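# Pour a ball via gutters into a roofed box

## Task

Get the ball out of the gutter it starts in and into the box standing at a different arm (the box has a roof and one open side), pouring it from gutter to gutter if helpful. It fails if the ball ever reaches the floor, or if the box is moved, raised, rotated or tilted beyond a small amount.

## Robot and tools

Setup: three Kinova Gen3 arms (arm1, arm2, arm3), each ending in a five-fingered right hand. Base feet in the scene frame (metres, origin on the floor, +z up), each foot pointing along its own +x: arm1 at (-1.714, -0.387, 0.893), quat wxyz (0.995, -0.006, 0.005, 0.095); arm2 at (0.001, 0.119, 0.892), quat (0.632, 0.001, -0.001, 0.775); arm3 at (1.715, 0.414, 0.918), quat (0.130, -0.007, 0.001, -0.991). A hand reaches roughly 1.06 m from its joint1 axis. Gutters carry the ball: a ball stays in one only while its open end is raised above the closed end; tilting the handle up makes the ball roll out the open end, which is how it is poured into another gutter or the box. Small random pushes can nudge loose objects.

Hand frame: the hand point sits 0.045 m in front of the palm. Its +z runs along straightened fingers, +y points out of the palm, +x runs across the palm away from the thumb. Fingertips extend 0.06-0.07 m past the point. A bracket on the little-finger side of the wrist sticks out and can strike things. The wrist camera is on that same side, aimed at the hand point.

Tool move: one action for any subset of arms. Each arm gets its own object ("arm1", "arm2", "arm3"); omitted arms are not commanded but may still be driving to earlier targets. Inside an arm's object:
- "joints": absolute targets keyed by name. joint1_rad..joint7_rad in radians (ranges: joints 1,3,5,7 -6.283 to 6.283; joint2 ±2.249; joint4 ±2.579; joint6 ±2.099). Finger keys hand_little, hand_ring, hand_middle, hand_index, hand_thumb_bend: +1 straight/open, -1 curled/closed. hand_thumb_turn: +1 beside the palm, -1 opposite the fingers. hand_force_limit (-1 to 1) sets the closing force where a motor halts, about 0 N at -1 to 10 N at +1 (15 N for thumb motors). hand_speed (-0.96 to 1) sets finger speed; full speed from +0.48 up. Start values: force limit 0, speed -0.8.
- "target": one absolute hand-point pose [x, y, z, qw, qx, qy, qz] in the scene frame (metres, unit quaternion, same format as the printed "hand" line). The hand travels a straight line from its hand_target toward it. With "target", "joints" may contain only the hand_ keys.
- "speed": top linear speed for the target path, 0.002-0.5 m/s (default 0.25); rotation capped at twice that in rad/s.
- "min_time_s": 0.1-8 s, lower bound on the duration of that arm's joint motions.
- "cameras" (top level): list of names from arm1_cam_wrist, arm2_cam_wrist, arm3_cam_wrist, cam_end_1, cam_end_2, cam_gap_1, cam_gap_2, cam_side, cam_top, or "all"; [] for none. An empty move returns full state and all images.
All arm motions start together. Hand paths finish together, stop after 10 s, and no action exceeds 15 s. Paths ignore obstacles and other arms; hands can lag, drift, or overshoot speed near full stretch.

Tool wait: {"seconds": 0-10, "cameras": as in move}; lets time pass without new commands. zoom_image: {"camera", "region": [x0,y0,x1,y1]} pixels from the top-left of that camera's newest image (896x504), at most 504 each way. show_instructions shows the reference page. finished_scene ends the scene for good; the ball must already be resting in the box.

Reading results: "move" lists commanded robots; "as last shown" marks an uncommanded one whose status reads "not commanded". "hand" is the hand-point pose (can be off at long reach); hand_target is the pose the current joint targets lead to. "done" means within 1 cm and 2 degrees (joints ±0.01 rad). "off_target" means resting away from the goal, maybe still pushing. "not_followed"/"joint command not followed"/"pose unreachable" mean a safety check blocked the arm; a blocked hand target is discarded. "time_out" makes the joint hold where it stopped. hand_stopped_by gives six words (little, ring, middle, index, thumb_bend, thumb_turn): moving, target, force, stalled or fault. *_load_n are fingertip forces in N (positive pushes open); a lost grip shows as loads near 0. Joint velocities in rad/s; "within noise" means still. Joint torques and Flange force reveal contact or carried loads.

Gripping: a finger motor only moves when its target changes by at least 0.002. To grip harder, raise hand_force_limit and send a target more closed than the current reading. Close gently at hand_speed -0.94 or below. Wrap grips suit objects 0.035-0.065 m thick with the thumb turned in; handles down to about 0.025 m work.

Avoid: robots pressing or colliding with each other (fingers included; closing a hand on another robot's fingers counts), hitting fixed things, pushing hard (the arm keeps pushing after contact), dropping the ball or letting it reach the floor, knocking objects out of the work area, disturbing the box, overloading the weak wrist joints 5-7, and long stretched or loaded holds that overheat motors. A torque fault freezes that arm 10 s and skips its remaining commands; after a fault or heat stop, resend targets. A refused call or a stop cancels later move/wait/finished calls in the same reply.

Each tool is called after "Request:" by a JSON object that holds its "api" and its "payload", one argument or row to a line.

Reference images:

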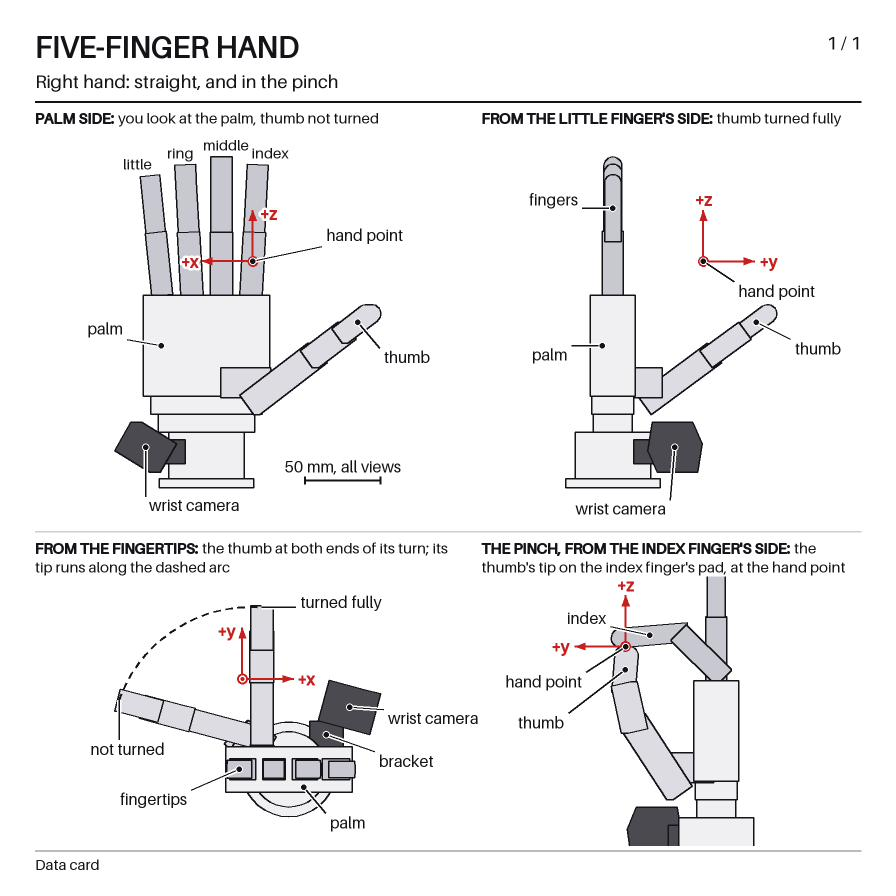

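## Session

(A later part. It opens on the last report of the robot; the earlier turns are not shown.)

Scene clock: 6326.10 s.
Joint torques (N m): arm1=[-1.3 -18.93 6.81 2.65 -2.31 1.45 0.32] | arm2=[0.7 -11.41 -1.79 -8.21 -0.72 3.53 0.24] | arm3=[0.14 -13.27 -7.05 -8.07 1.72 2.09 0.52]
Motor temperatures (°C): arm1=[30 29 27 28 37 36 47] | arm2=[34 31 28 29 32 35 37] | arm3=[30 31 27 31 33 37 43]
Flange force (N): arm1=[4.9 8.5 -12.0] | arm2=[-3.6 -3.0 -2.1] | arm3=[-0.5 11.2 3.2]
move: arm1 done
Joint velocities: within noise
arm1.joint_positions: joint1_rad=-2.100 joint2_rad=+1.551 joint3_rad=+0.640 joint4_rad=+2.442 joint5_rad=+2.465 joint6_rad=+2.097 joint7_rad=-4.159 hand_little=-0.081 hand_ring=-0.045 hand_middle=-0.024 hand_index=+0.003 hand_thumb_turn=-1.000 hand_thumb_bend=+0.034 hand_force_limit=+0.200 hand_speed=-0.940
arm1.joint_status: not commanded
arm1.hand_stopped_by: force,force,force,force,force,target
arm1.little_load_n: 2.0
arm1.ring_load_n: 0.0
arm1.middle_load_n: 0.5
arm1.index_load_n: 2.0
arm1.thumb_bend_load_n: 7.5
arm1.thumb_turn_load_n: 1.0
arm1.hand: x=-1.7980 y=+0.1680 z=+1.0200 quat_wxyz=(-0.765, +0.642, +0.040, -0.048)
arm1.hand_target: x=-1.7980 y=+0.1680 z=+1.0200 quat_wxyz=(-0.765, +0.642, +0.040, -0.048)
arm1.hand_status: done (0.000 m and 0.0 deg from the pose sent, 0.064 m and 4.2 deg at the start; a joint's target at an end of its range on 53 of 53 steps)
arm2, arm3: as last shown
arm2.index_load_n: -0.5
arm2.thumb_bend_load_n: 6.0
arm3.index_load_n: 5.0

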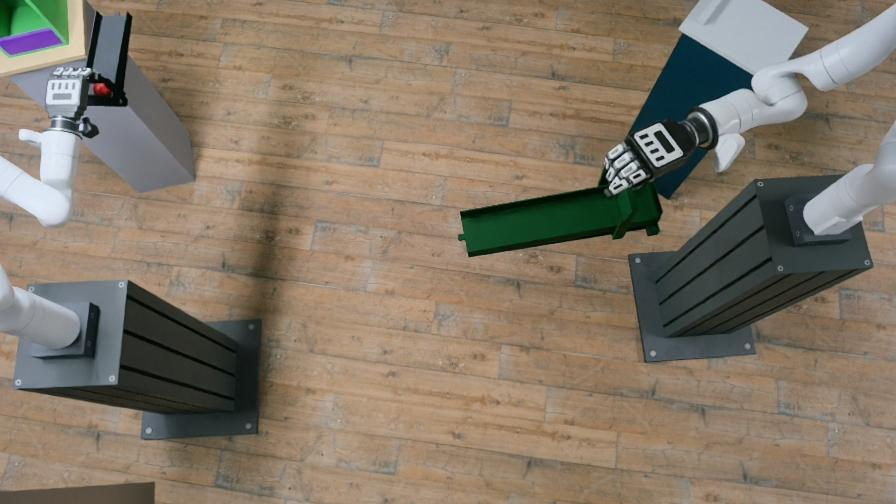

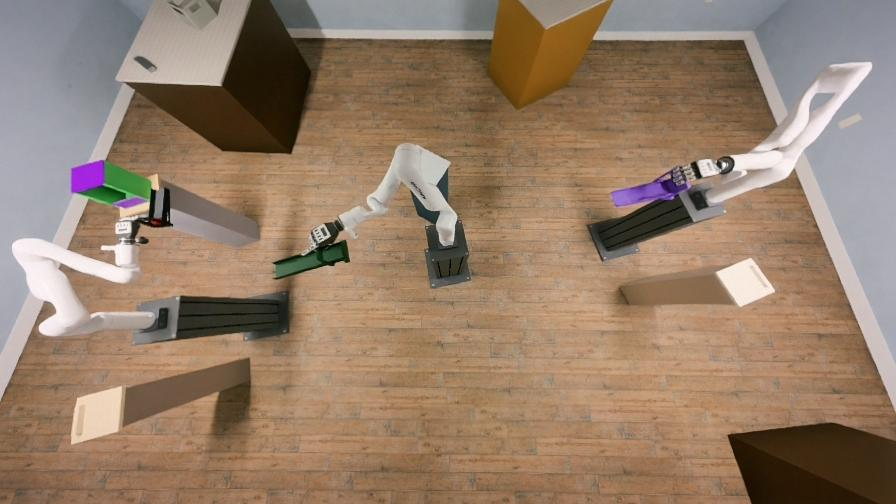

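Request:
{"api": "move", "payload": {
  "arm1": {"target": [-1.795, 0.115, 1.003, 0.8175, -0.5724, -0.0360, 0.0514], "speed": 0.05},
  "cameras": ["cam_gap_1", "cam_top", "cam_side"]
}}

Scene clock: 6512.47 s.
Joint torques (N m): arm1=[-1.24 -16.6 6.55 4.94 -2.63 0.32 0.33] | arm2=[0.78 -11.47 -1.73 -8.18 -0.67 3.56 0.2] | arm3=[0.16 -13.3 -7.03 -8.11 1.74 2.11 0.52]
Motor temperatures (°C): arm1=[30 29 27 28 37 36 47] | arm2=[34 31 28 29 32 35 37] | arm3=[30 31 27 31 33 37 43]
Flange force (N): arm1=[6.5 2.0 -12.2] | arm2=[-4.0 -2.6 -1.6] | arm3=[-0.5 11.2 3.1]
move: arm1 done
Joint velocities: within noise
arm1.joint_positions: joint1_rad=-2.246 joint2_rad=+1.881 joint3_rad=+0.545 joint4_rad=+2.395 joint5_rad=+1.890 joint6_rad=+2.097 joint7_rad=-4.511 hand_little=-0.081 hand_ring=-0.045 hand_middle=-0.024 hand_index=+0.003 hand_thumb_turn=-1.000 hand_thumb_bend=+0.034 hand_force_limit=+0.200 hand_speed=-0.940
arm1.joint_status: not commanded
arm1.hand_stopped_by: force,force,force,force,force,target
arm1.little_load_n: 2.5
arm1.ring_load_n: 0.5
arm1.middle_load_n: 0.5
arm1.index_load_n: 2.0
arm1.thumb_bend_load_n: 7.0
arm1.thumb_turn_load_n: 1.0
arm1.hand: x=-1.7950 y=+0.1150 z=+1.0030 quat_wxyz=(-0.818, +0.572, +0.036, -0.051)
arm1.hand_target: x=-1.7950 y=+0.1150 z=+1.0030 quat_wxyz=(-0.818, +0.572, +0.036, -0.051)
arm1.hand_status: done (0.000 m and 0.0 deg from the pose sent, 0.056 m and 10.0 deg at the start; a joint's target at an end of its range on 66 of 67 steps)
arm2, arm3: as last shown
arm2.ring_load_n: 1.0
arm2.index_load_n: 0.0
arm3.ring_load_n: 1.0
pictures: cam_gap_1, cam_side, cam_top

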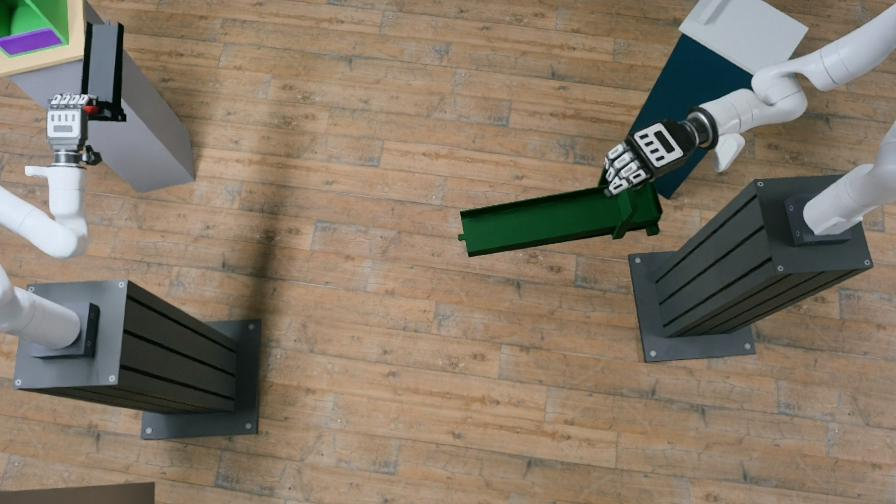

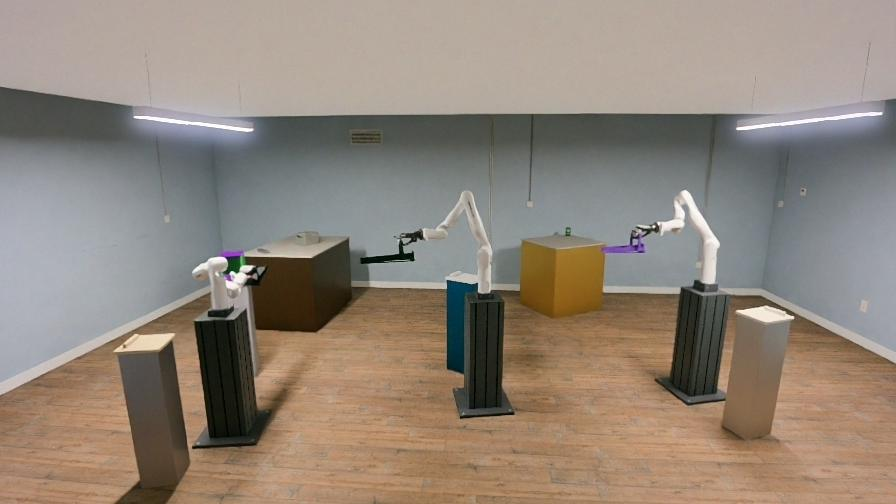

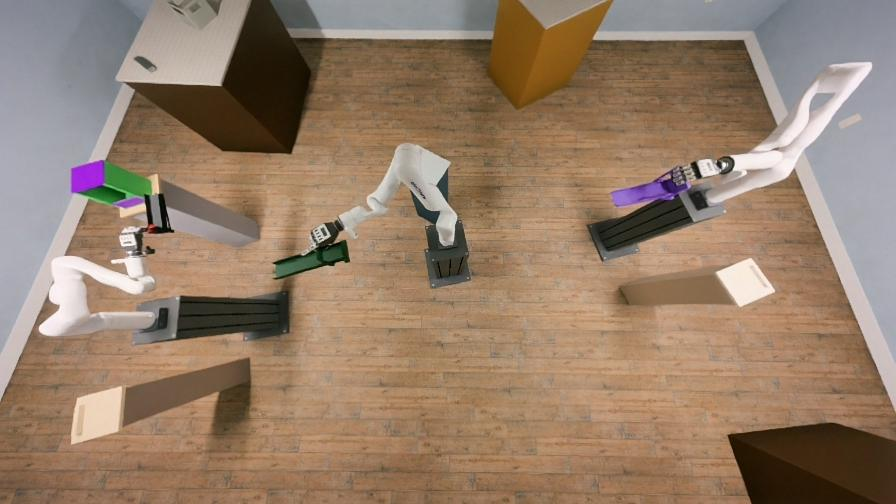

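Request:
{"api": "zoom_image", "payload": {
  "camera": "cam_gap_1",
  "region": [0, 0, 140, 105]
}}

Request:
{"api": "zoom_image", "payload": {
  "camera": "cam_side",
  "region": [205, 240, 275, 290]
}}

Request:
{"api": "zoom_image", "payload": {
  "camera": "cam_top",
  "region": [60, 150, 180, 240]
}}

Scaled by 3.600 from the camera's image (finer frame: 1280x720).

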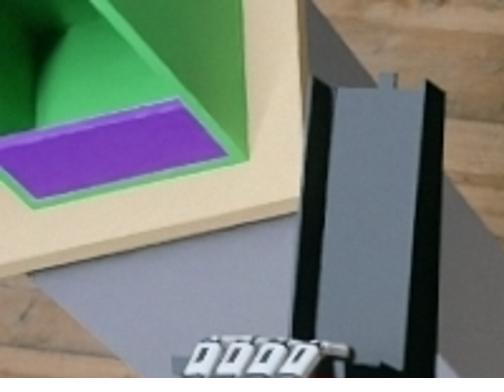

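Scaled by 7.200 from the camera's image (finer frame: 1280x720).

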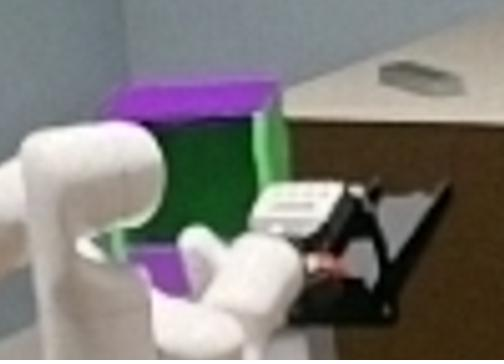

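Scaled by 4.200 from the camera's image (finer frame: 1280x720).

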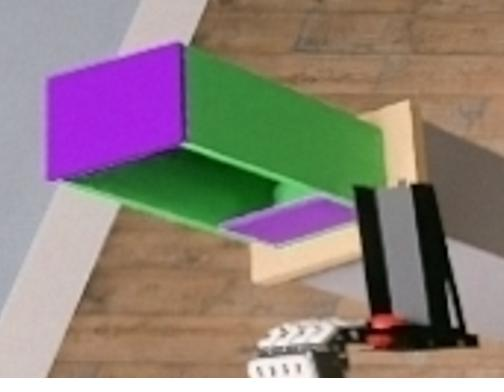

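Request:
{"api": "move", "payload": {
  "arm1": {"joints": {"joint1_rad": -2.54}, "min_time_s": 6},
  "cameras": ["cam_gap_1", "cam_top", "cam_side", "cam_end_1", "arm1_cam_wrist"]
}}

Request:
{"api": "zoom_image", "payload": {
  "camera": "cam_gap_1",
  "region": [0, 0, 140, 105]
}}

Request:
{"api": "zoom_image", "payload": {
  "camera": "cam_side",
  "region": [205, 240, 275, 290]
}}

Request:
{"api": "zoom_image", "payload": {
  "camera": "cam_top",
  "region": [60, 150, 180, 240]
}}

Request:
{"api": "zoom_image", "payload": {
  "camera": "cam_end_1",
  "region": [180, 280, 340, 420]
}}

Scene clock: 6570.67 s.
Joint torques (N m): arm1=[-1.31 -16.58 6.62 4.89 -2.6 0.3 0.34] | arm2=[0.66 -11.44 -1.71 -8.16 -0.69 3.63 0.23] | arm3=[0.18 -13.27 -7.05 -8.1 1.71 2.12 0.5]
Motor temperatures (°C): arm1=[30 29 27 28 37 36 47] | arm2=[34 31 28 29 32 35 37] | arm3=[30 31 27 31 33 37 43]
Flange force (N): arm1=[6.4 1.8 -12.5] | arm2=[-3.6 -3.2 -1.8] | arm3=[-0.5 11.2 3.2]
move: arm1 done
Joint velocities: within noise
arm1.joint_positions: joint1_rad=-2.540 joint2_rad=+1.881 joint3_rad=+0.545 joint4_rad=+2.395 joint5_rad=+1.890 joint6_rad=+2.097 joint7_rad=-4.511 hand_little=-0.081 hand_ring=-0.045 hand_middle=-0.024 hand_index=+0.003 hand_thumb_turn=-1.000 hand_thumb_bend=+0.034 hand_force_limit=+0.200 hand_speed=-0.940
arm1.joint_status: all done
arm1.hand_stopped_by: force,force,force,force,force,target
arm1.little_load_n: 2.5
arm1.ring_load_n: 0.0
arm1.middle_load_n: 1.0
arm1.index_load_n: 2.5
arm1.thumb_bend_load_n: 7.5
arm1.thumb_turn_load_n: 0.5
arm1.hand: x=-1.9366 y=+0.0696 z=+1.0048 quat_wxyz=(-0.802, +0.560, +0.118, -0.172)
arm1.hand_target: x=-1.9366 y=+0.0696 z=+1.0048 quat_wxyz=(-0.802, +0.560, +0.118, -0.172)
arm1.hand_status: not commanded
arm2, arm3: as last shown
arm2.ring_load_n: 1.5
arm3.ring_load_n: 0.5
pictures: arm1_cam_wrist, cam_end_1, cam_gap_1, cam_side, cam_top

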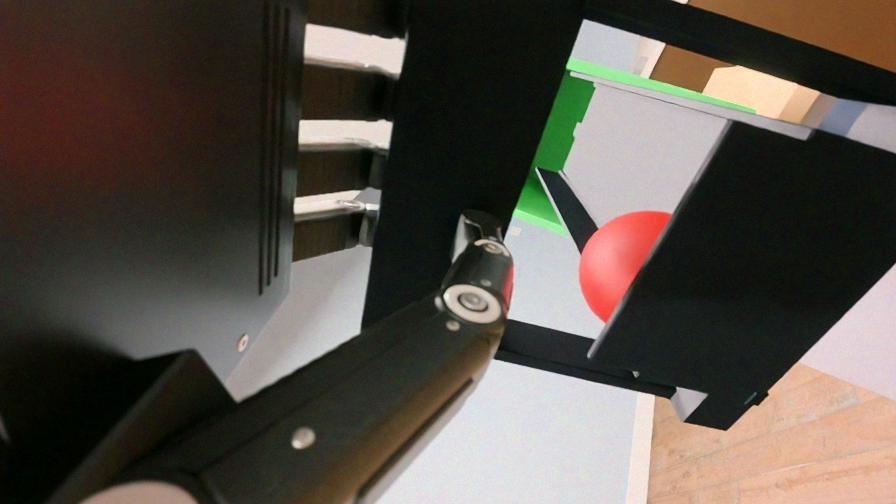

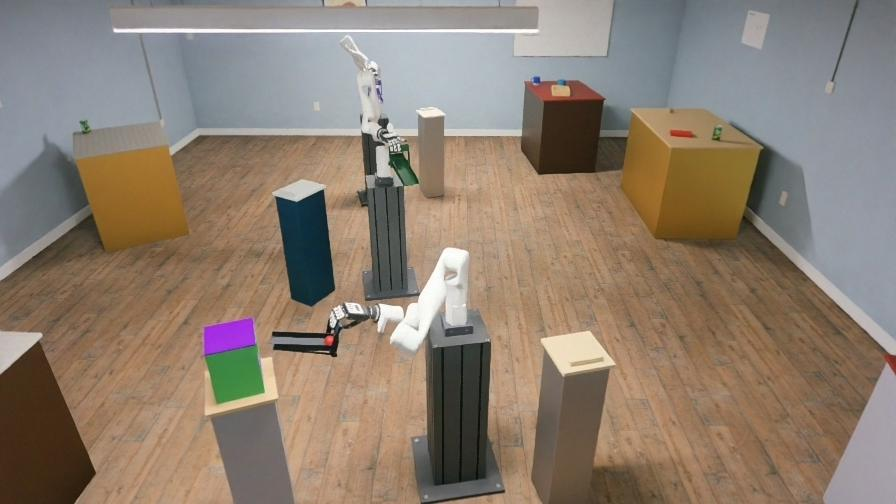

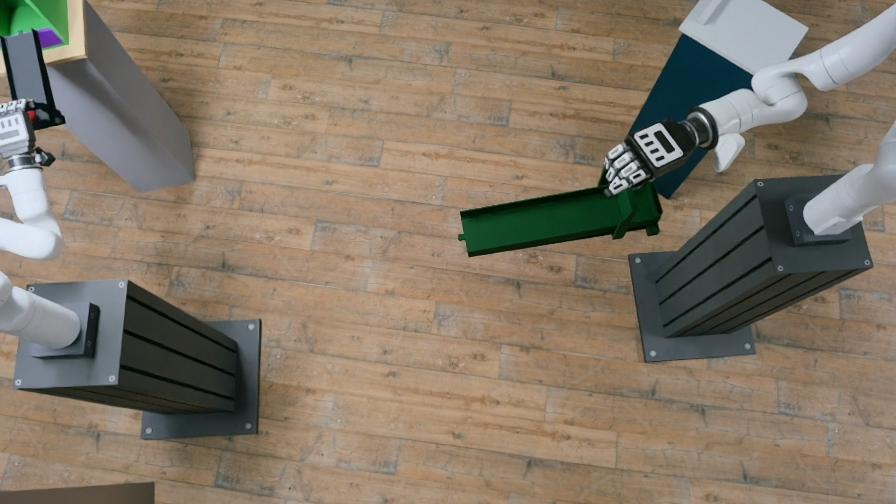

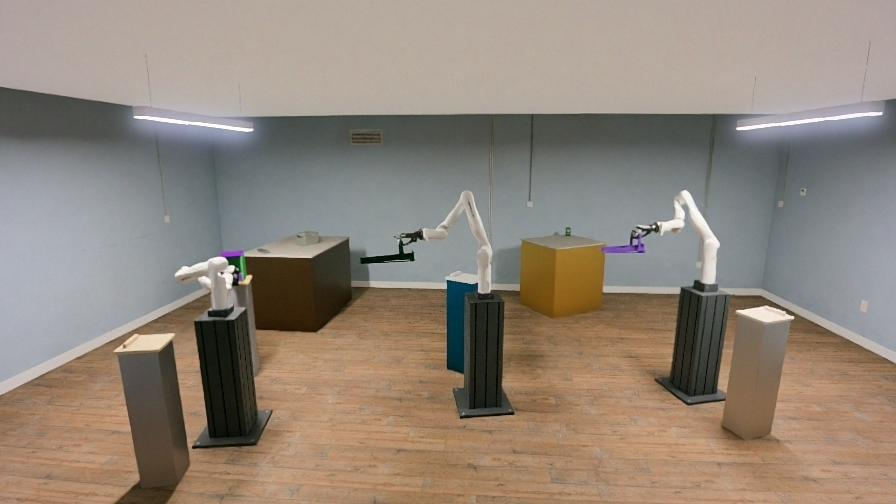

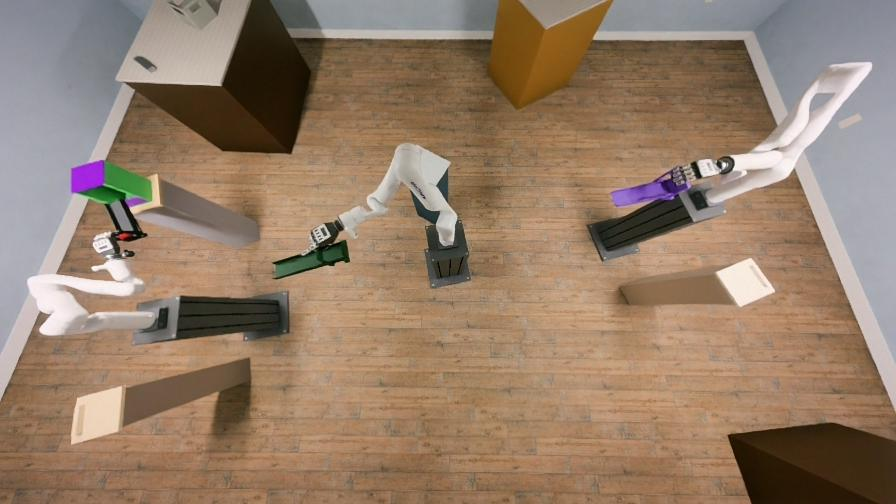

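Scaled by 3.600 from the camera's image (finer frame: 1280x720).

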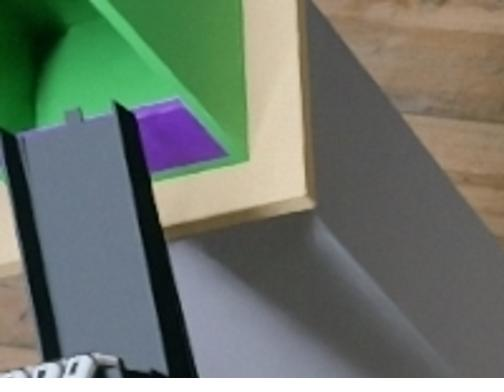

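Scaled by 7.200 from the camera's image (finer frame: 1280x720).

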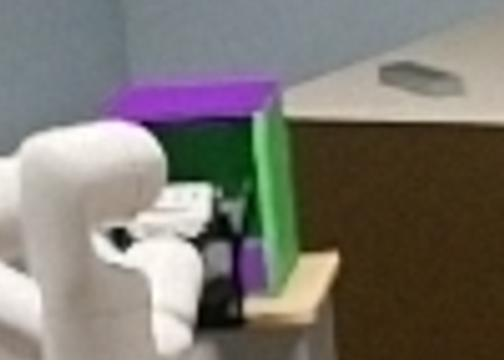

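Scaled by 4.200 from the camera's image (finer frame: 1280x720).

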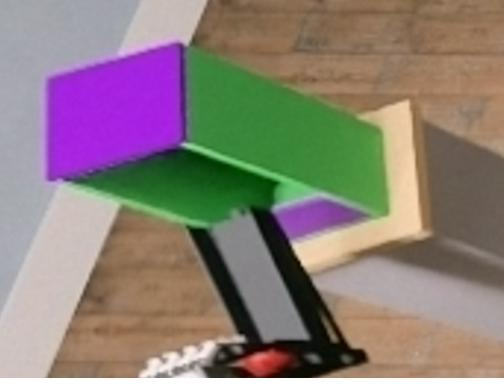

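Scaled by 3.150 from the camera's image (finer frame: 1280x720).

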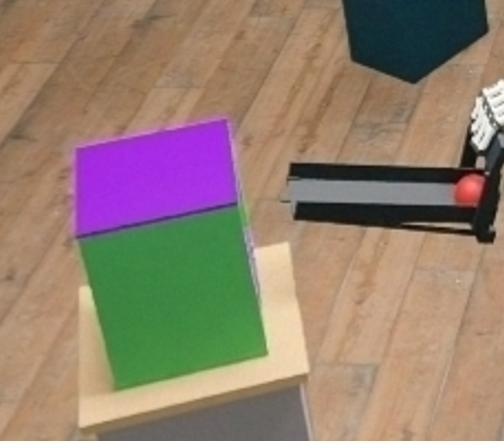

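Request:
{"api": "move", "payload": {
  "arm1": {"target": [-1.9671, 0.0571, 1.01, 0.8061, -0.5644, -0.1020, 0.1457], "speed": 0.04},
  "cameras": ["cam_gap_1", "cam_top", "cam_side", "cam_end_1", "arm1_cam_wrist"]
}}

Request:
{"api": "zoom_image", "payload": {
  "camera": "cam_gap_1",
  "region": [0, 0, 140, 105]
}}

Request:
{"api": "zoom_image", "payload": {
  "camera": "cam_side",
  "region": [205, 240, 275, 290]
}}

Request:
{"api": "zoom_image", "payload": {
  "camera": "cam_top",
  "region": [60, 150, 180, 240]
}}

Request:
{"api": "zoom_image", "payload": {
  "camera": "cam_end_1",
  "region": [180, 280, 340, 420]
}}

Scene clock: 6703.03 s.
Joint torques (N m): arm1=[-1.3 -17.05 6.69 4.81 -2.6 0.92 0.36] | arm2=[0.62 -11.3 -1.77 -8.19 -0.68 3.62 0.21] | arm3=[0.14 -13.27 -7.04 -8.11 1.72 2.11 0.53]
Motor temperatures (°C): arm1=[30 28 27 28 37 36 47] | arm2=[34 30 28 29 32 35 37] | arm3=[30 31 27 31 33 37 43]
Flange force (N): arm1=[8.3 3.3 -11.5] | arm2=[-3.9 -3.3 -2.1] | arm3=[-0.4 11.2 3.0]
move: arm1 done
Joint velocities: within noise
arm1.joint_positions: joint1_rad=-2.669 joint2_rad=+1.766 joint3_rad=+0.441 joint4_rad=+2.399 joint5_rad=+1.862 joint6_rad=+2.001 joint7_rad=-4.325 hand_little=-0.081 hand_ring=-0.045 hand_middle=-0.024 hand_index=+0.003 hand_thumb_turn=-1.000 hand_thumb_bend=+0.034 hand_force_limit=+0.200 hand_speed=-0.940
arm1.joint_status: not commanded
arm1.hand_stopped_by: force,force,force,force,force,target
arm1.little_load_n: 2.0
arm1.ring_load_n: 0.0
arm1.middle_load_n: 0.5
arm1.index_load_n: 2.0
arm1.thumb_bend_load_n: 7.5
arm1.thumb_turn_load_n: 1.0
arm1.hand: x=-1.9671 y=+0.0571 z=+1.0100 quat_wxyz=(-0.806, +0.564, +0.102, -0.146)
arm1.hand_target: x=-1.9671 y=+0.0571 z=+1.0100 quat_wxyz=(-0.806, +0.564, +0.102, -0.146)
arm1.hand_status: done (0.000 m and 0.0 deg from the pose sent, 0.033 m and 3.6 deg at the start)
arm2, arm3: as last shown
pictures: arm1_cam_wrist, cam_end_1, cam_gap_1, cam_side, cam_top

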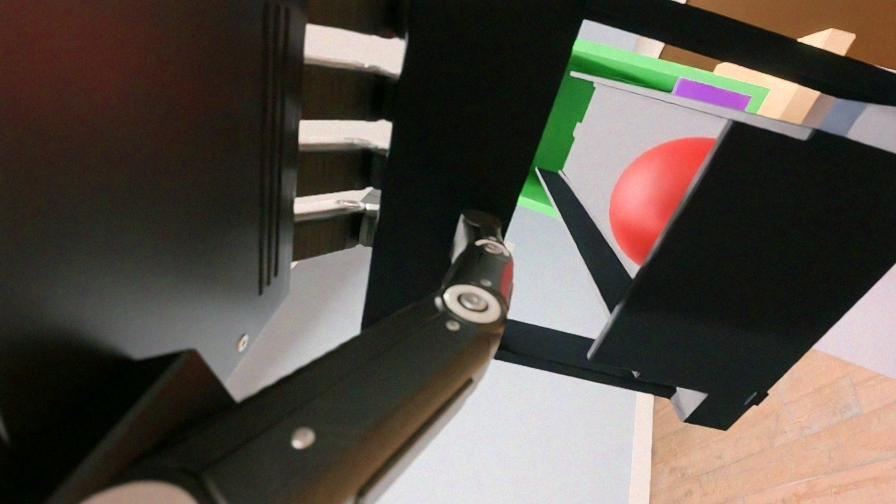

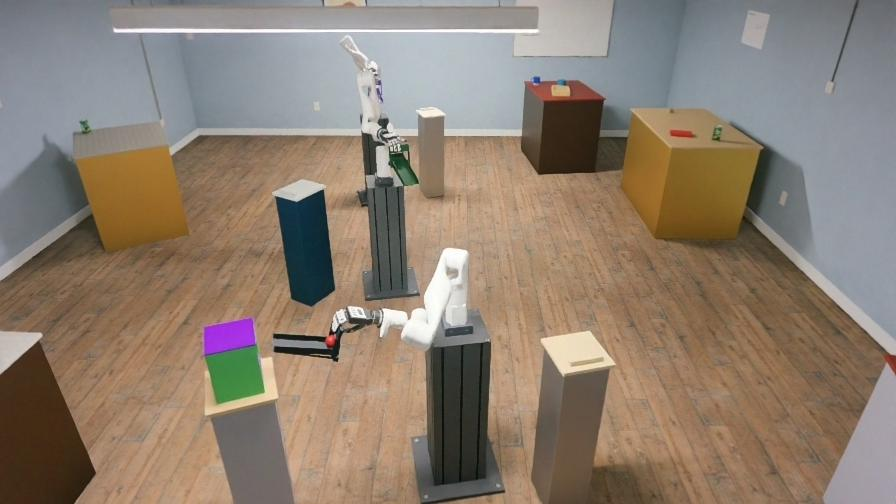

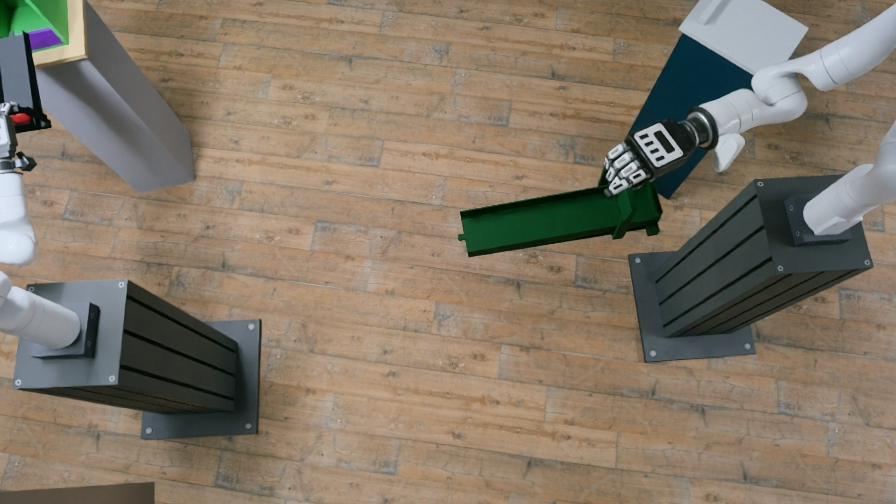

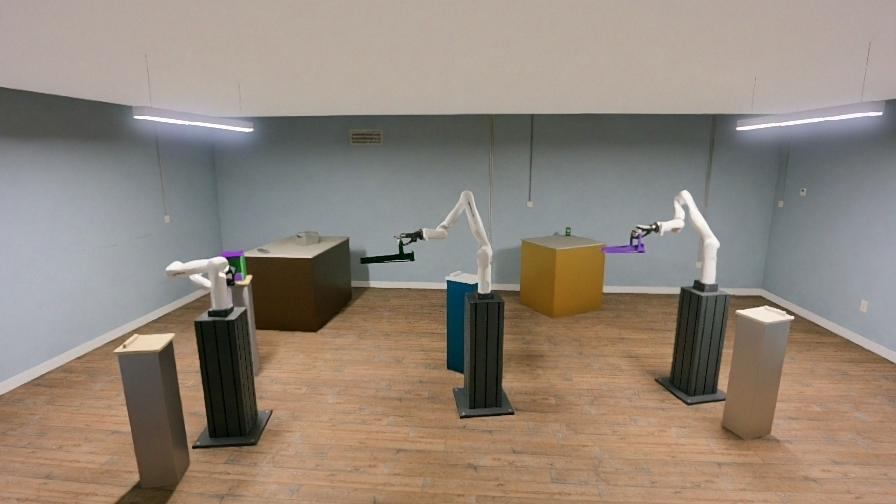

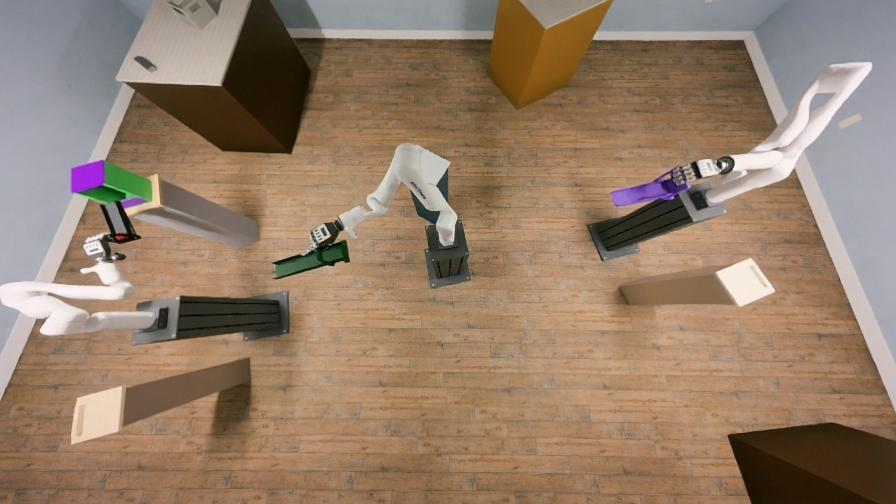

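Scaled by 3.600 from the camera's image (finer frame: 1280x720).

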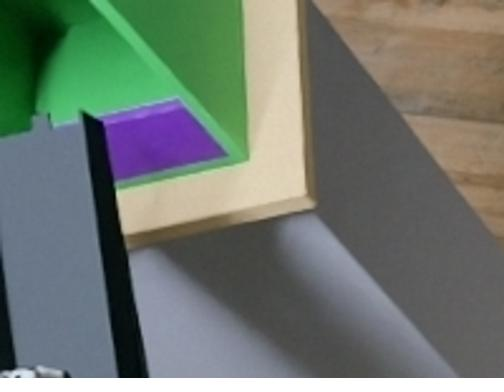

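Scaled by 7.200 from the camera's image (finer frame: 1280x720).

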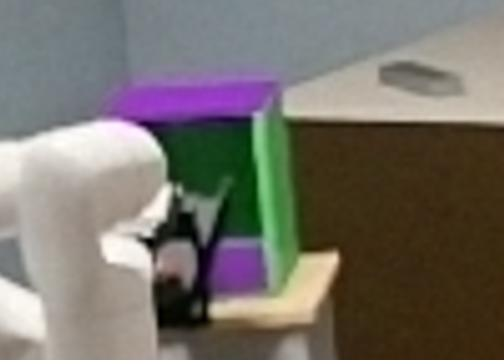

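Scaled by 4.200 from the camera's image (finer frame: 1280x720).

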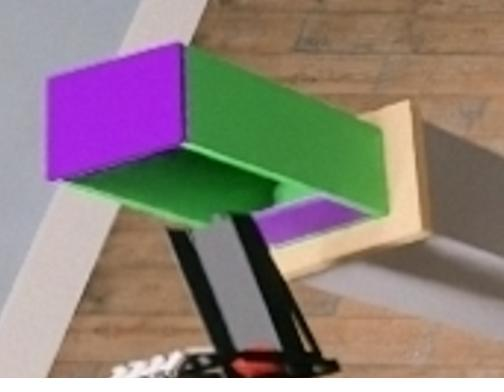

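Scaled by 3.150 from the camera's image (finer frame: 1280x720).

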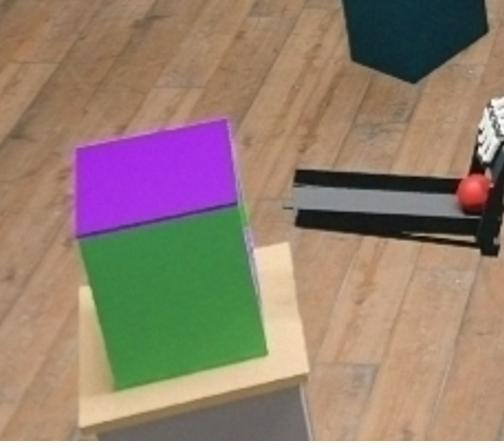

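Request:
{"api": "zoom_image", "payload": {
  "camera": "arm1_cam_wrist",
  "region": [480, 20, 880, 320]
}}

Scaled by 1.260 from the camera's image (finer frame: 1280x720).

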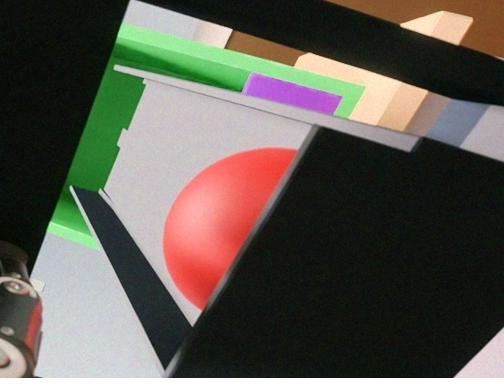

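Request:
{"api": "move", "payload": {
  "arm1": {"target": [-1.9905, 0.0911, 1.008, 0.8061, -0.5644, -0.1020, 0.1457], "speed": 0.03},
  "cameras": ["cam_gap_1", "cam_top", "cam_side", "cam_end_1", "arm1_cam_wrist"]
}}

Request:
{"api": "zoom_image", "payload": {
  "camera": "arm1_cam_wrist",
  "region": [480, 20, 880, 320]
}}

Request:
{"api": "zoom_image", "payload": {
  "camera": "cam_side",
  "region": [205, 240, 275, 290]
}}

Request:
{"api": "zoom_image", "payload": {
  "camera": "cam_top",
  "region": [60, 150, 180, 240]
}}

Request:
{"api": "zoom_image", "payload": {
  "camera": "cam_end_1",
  "region": [180, 280, 340, 420]
}}

Scene clock: 6875.97 s.
Joint torques (N m): arm1=[-1.35 -18.03 7.45 3.89 -2.54 1.28 0.34] | arm2=[0.73 -11.44 -1.74 -8.17 -0.7 3.67 0.21] | arm3=[0.21 -13.32 -7.03 -8.12 1.73 2.09 0.53]
Motor temperatures (°C): arm1=[30 29 27 28 37 35 47] | arm2=[34 30 28 29 32 35 37] | arm3=[30 31 27 31 33 37 42]
Flange force (N): arm1=[7.1 4.9 -10.0] | arm2=[-3.8 -3.1 -1.6] | arm3=[-0.7 11.5 3.2]
move: arm1 done
Joint velocities: within noise
arm1.joint_positions: joint1_rad=-2.663 joint2_rad=+1.704 joint3_rad=+0.522 joint4_rad=+2.306 joint5_rad=+1.995 joint6_rad=+1.919 joint7_rad=-4.190 hand_little=-0.081 hand_ring=-0.045 hand_middle=-0.024 hand_index=+0.003 hand_thumb_turn=-1.000 hand_thumb_bend=+0.034 hand_force_limit=+0.200 hand_speed=-0.940
arm1.joint_status: not commanded
arm1.hand_stopped_by: force,force,force,force,force,target
arm1.little_load_n: 2.0
arm1.ring_load_n: 0.0
arm1.middle_load_n: 0.5
arm1.index_load_n: 2.0
arm1.thumb_bend_load_n: 7.5
arm1.thumb_turn_load_n: 1.0
arm1.hand: x=-1.9905 y=+0.0911 z=+1.0080 quat_wxyz=(-0.806, +0.564, +0.102, -0.146)
arm1.hand_target: x=-1.9905 y=+0.0911 z=+1.0080 quat_wxyz=(-0.806, +0.564, +0.102, -0.146)
arm1.hand_status: done (0.000 m and 0.0 deg from the pose sent, 0.041 m and 0.0 deg at the start)
arm2, arm3: as last shown
arm2.thumb_bend_load_n: 6.5
pictures: arm1_cam_wrist, cam_end_1, cam_gap_1, cam_side, cam_top

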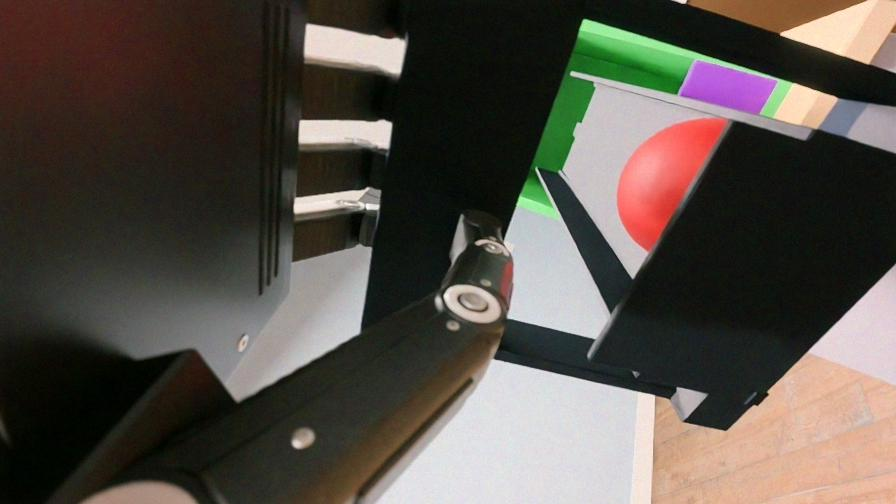

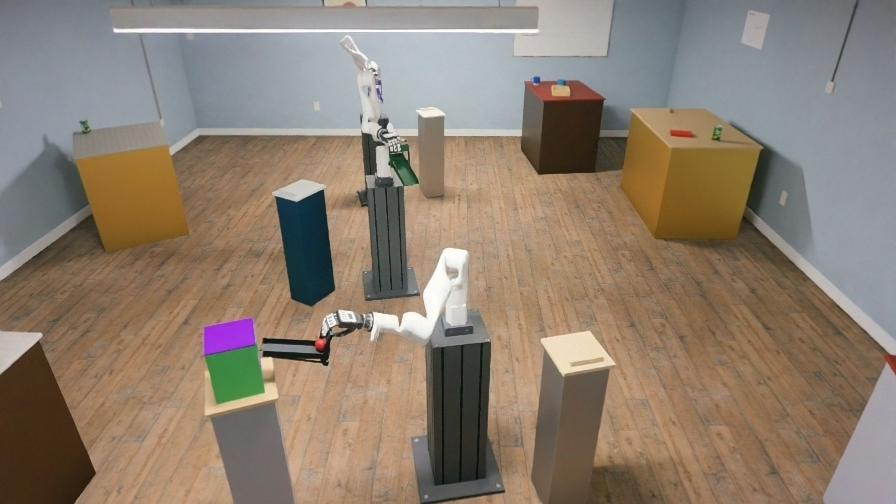

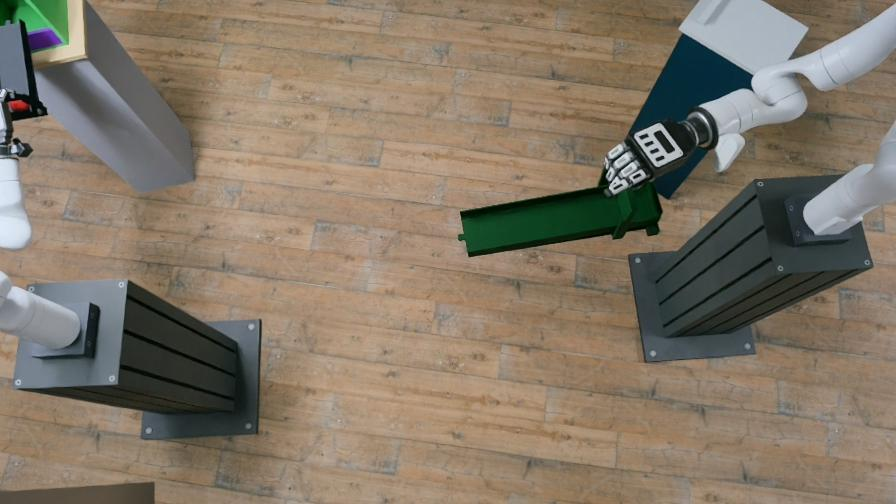

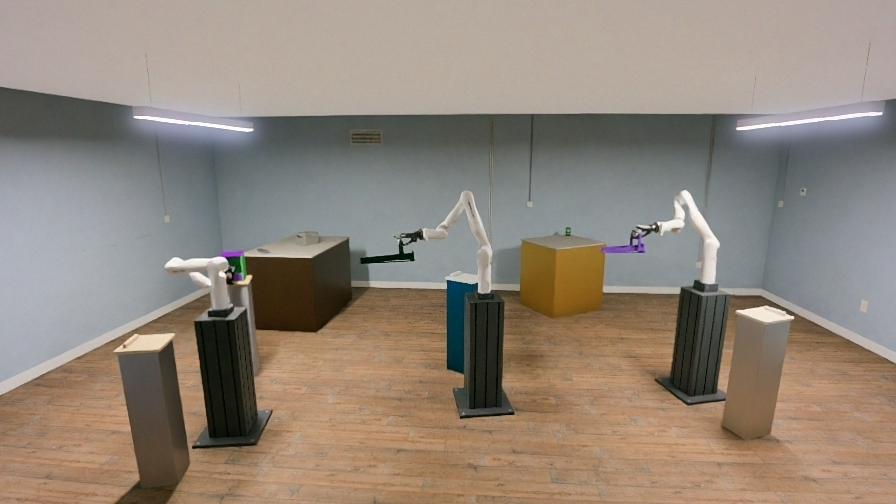

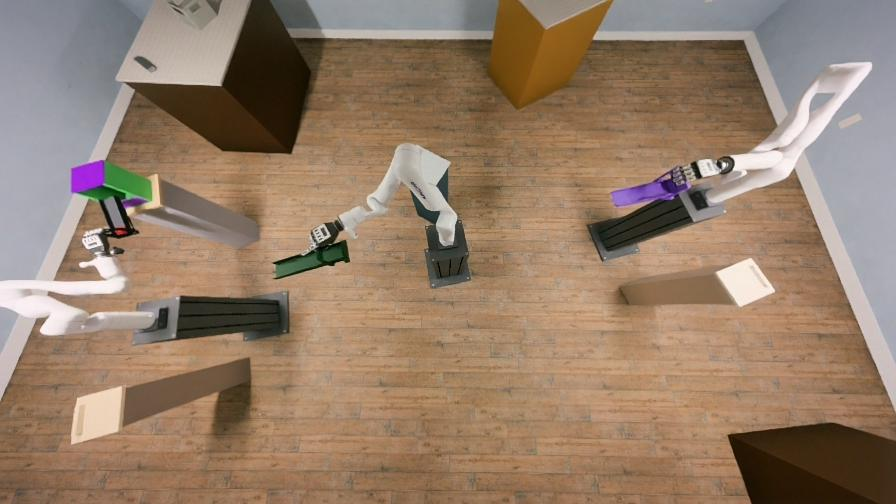

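Scaled by 1.260 from the camera's image (finer frame: 1280x720).

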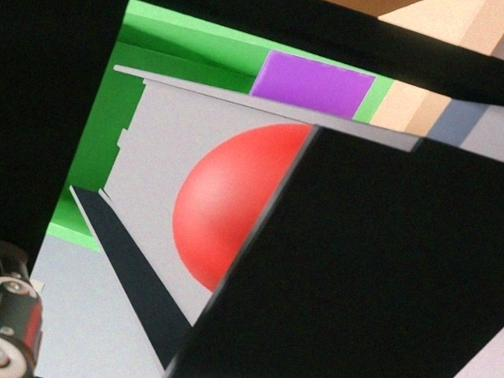

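Scaled by 7.200 from the camera's image (finer frame: 1280x720).

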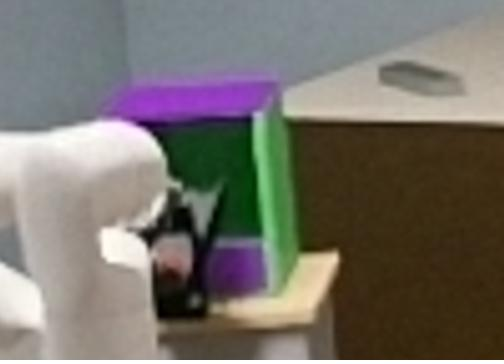

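Scaled by 4.200 from the camera's image (finer frame: 1280x720).

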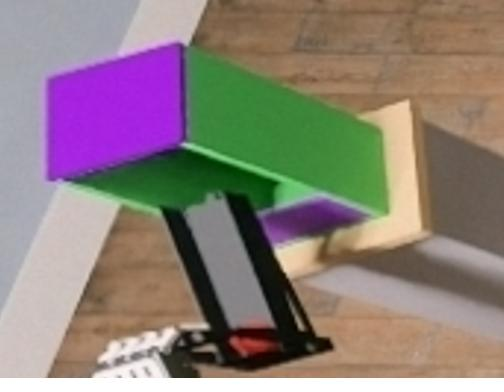

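Scaled by 3.150 from the camera's image (finer frame: 1280x720).

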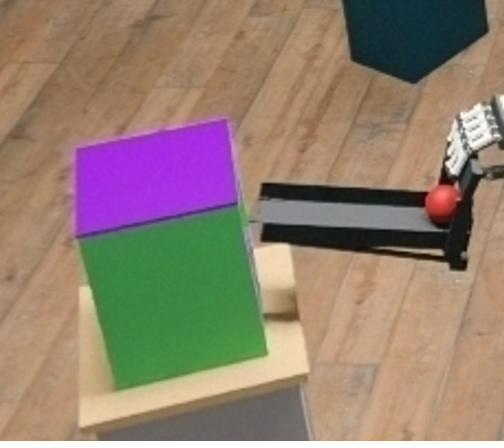

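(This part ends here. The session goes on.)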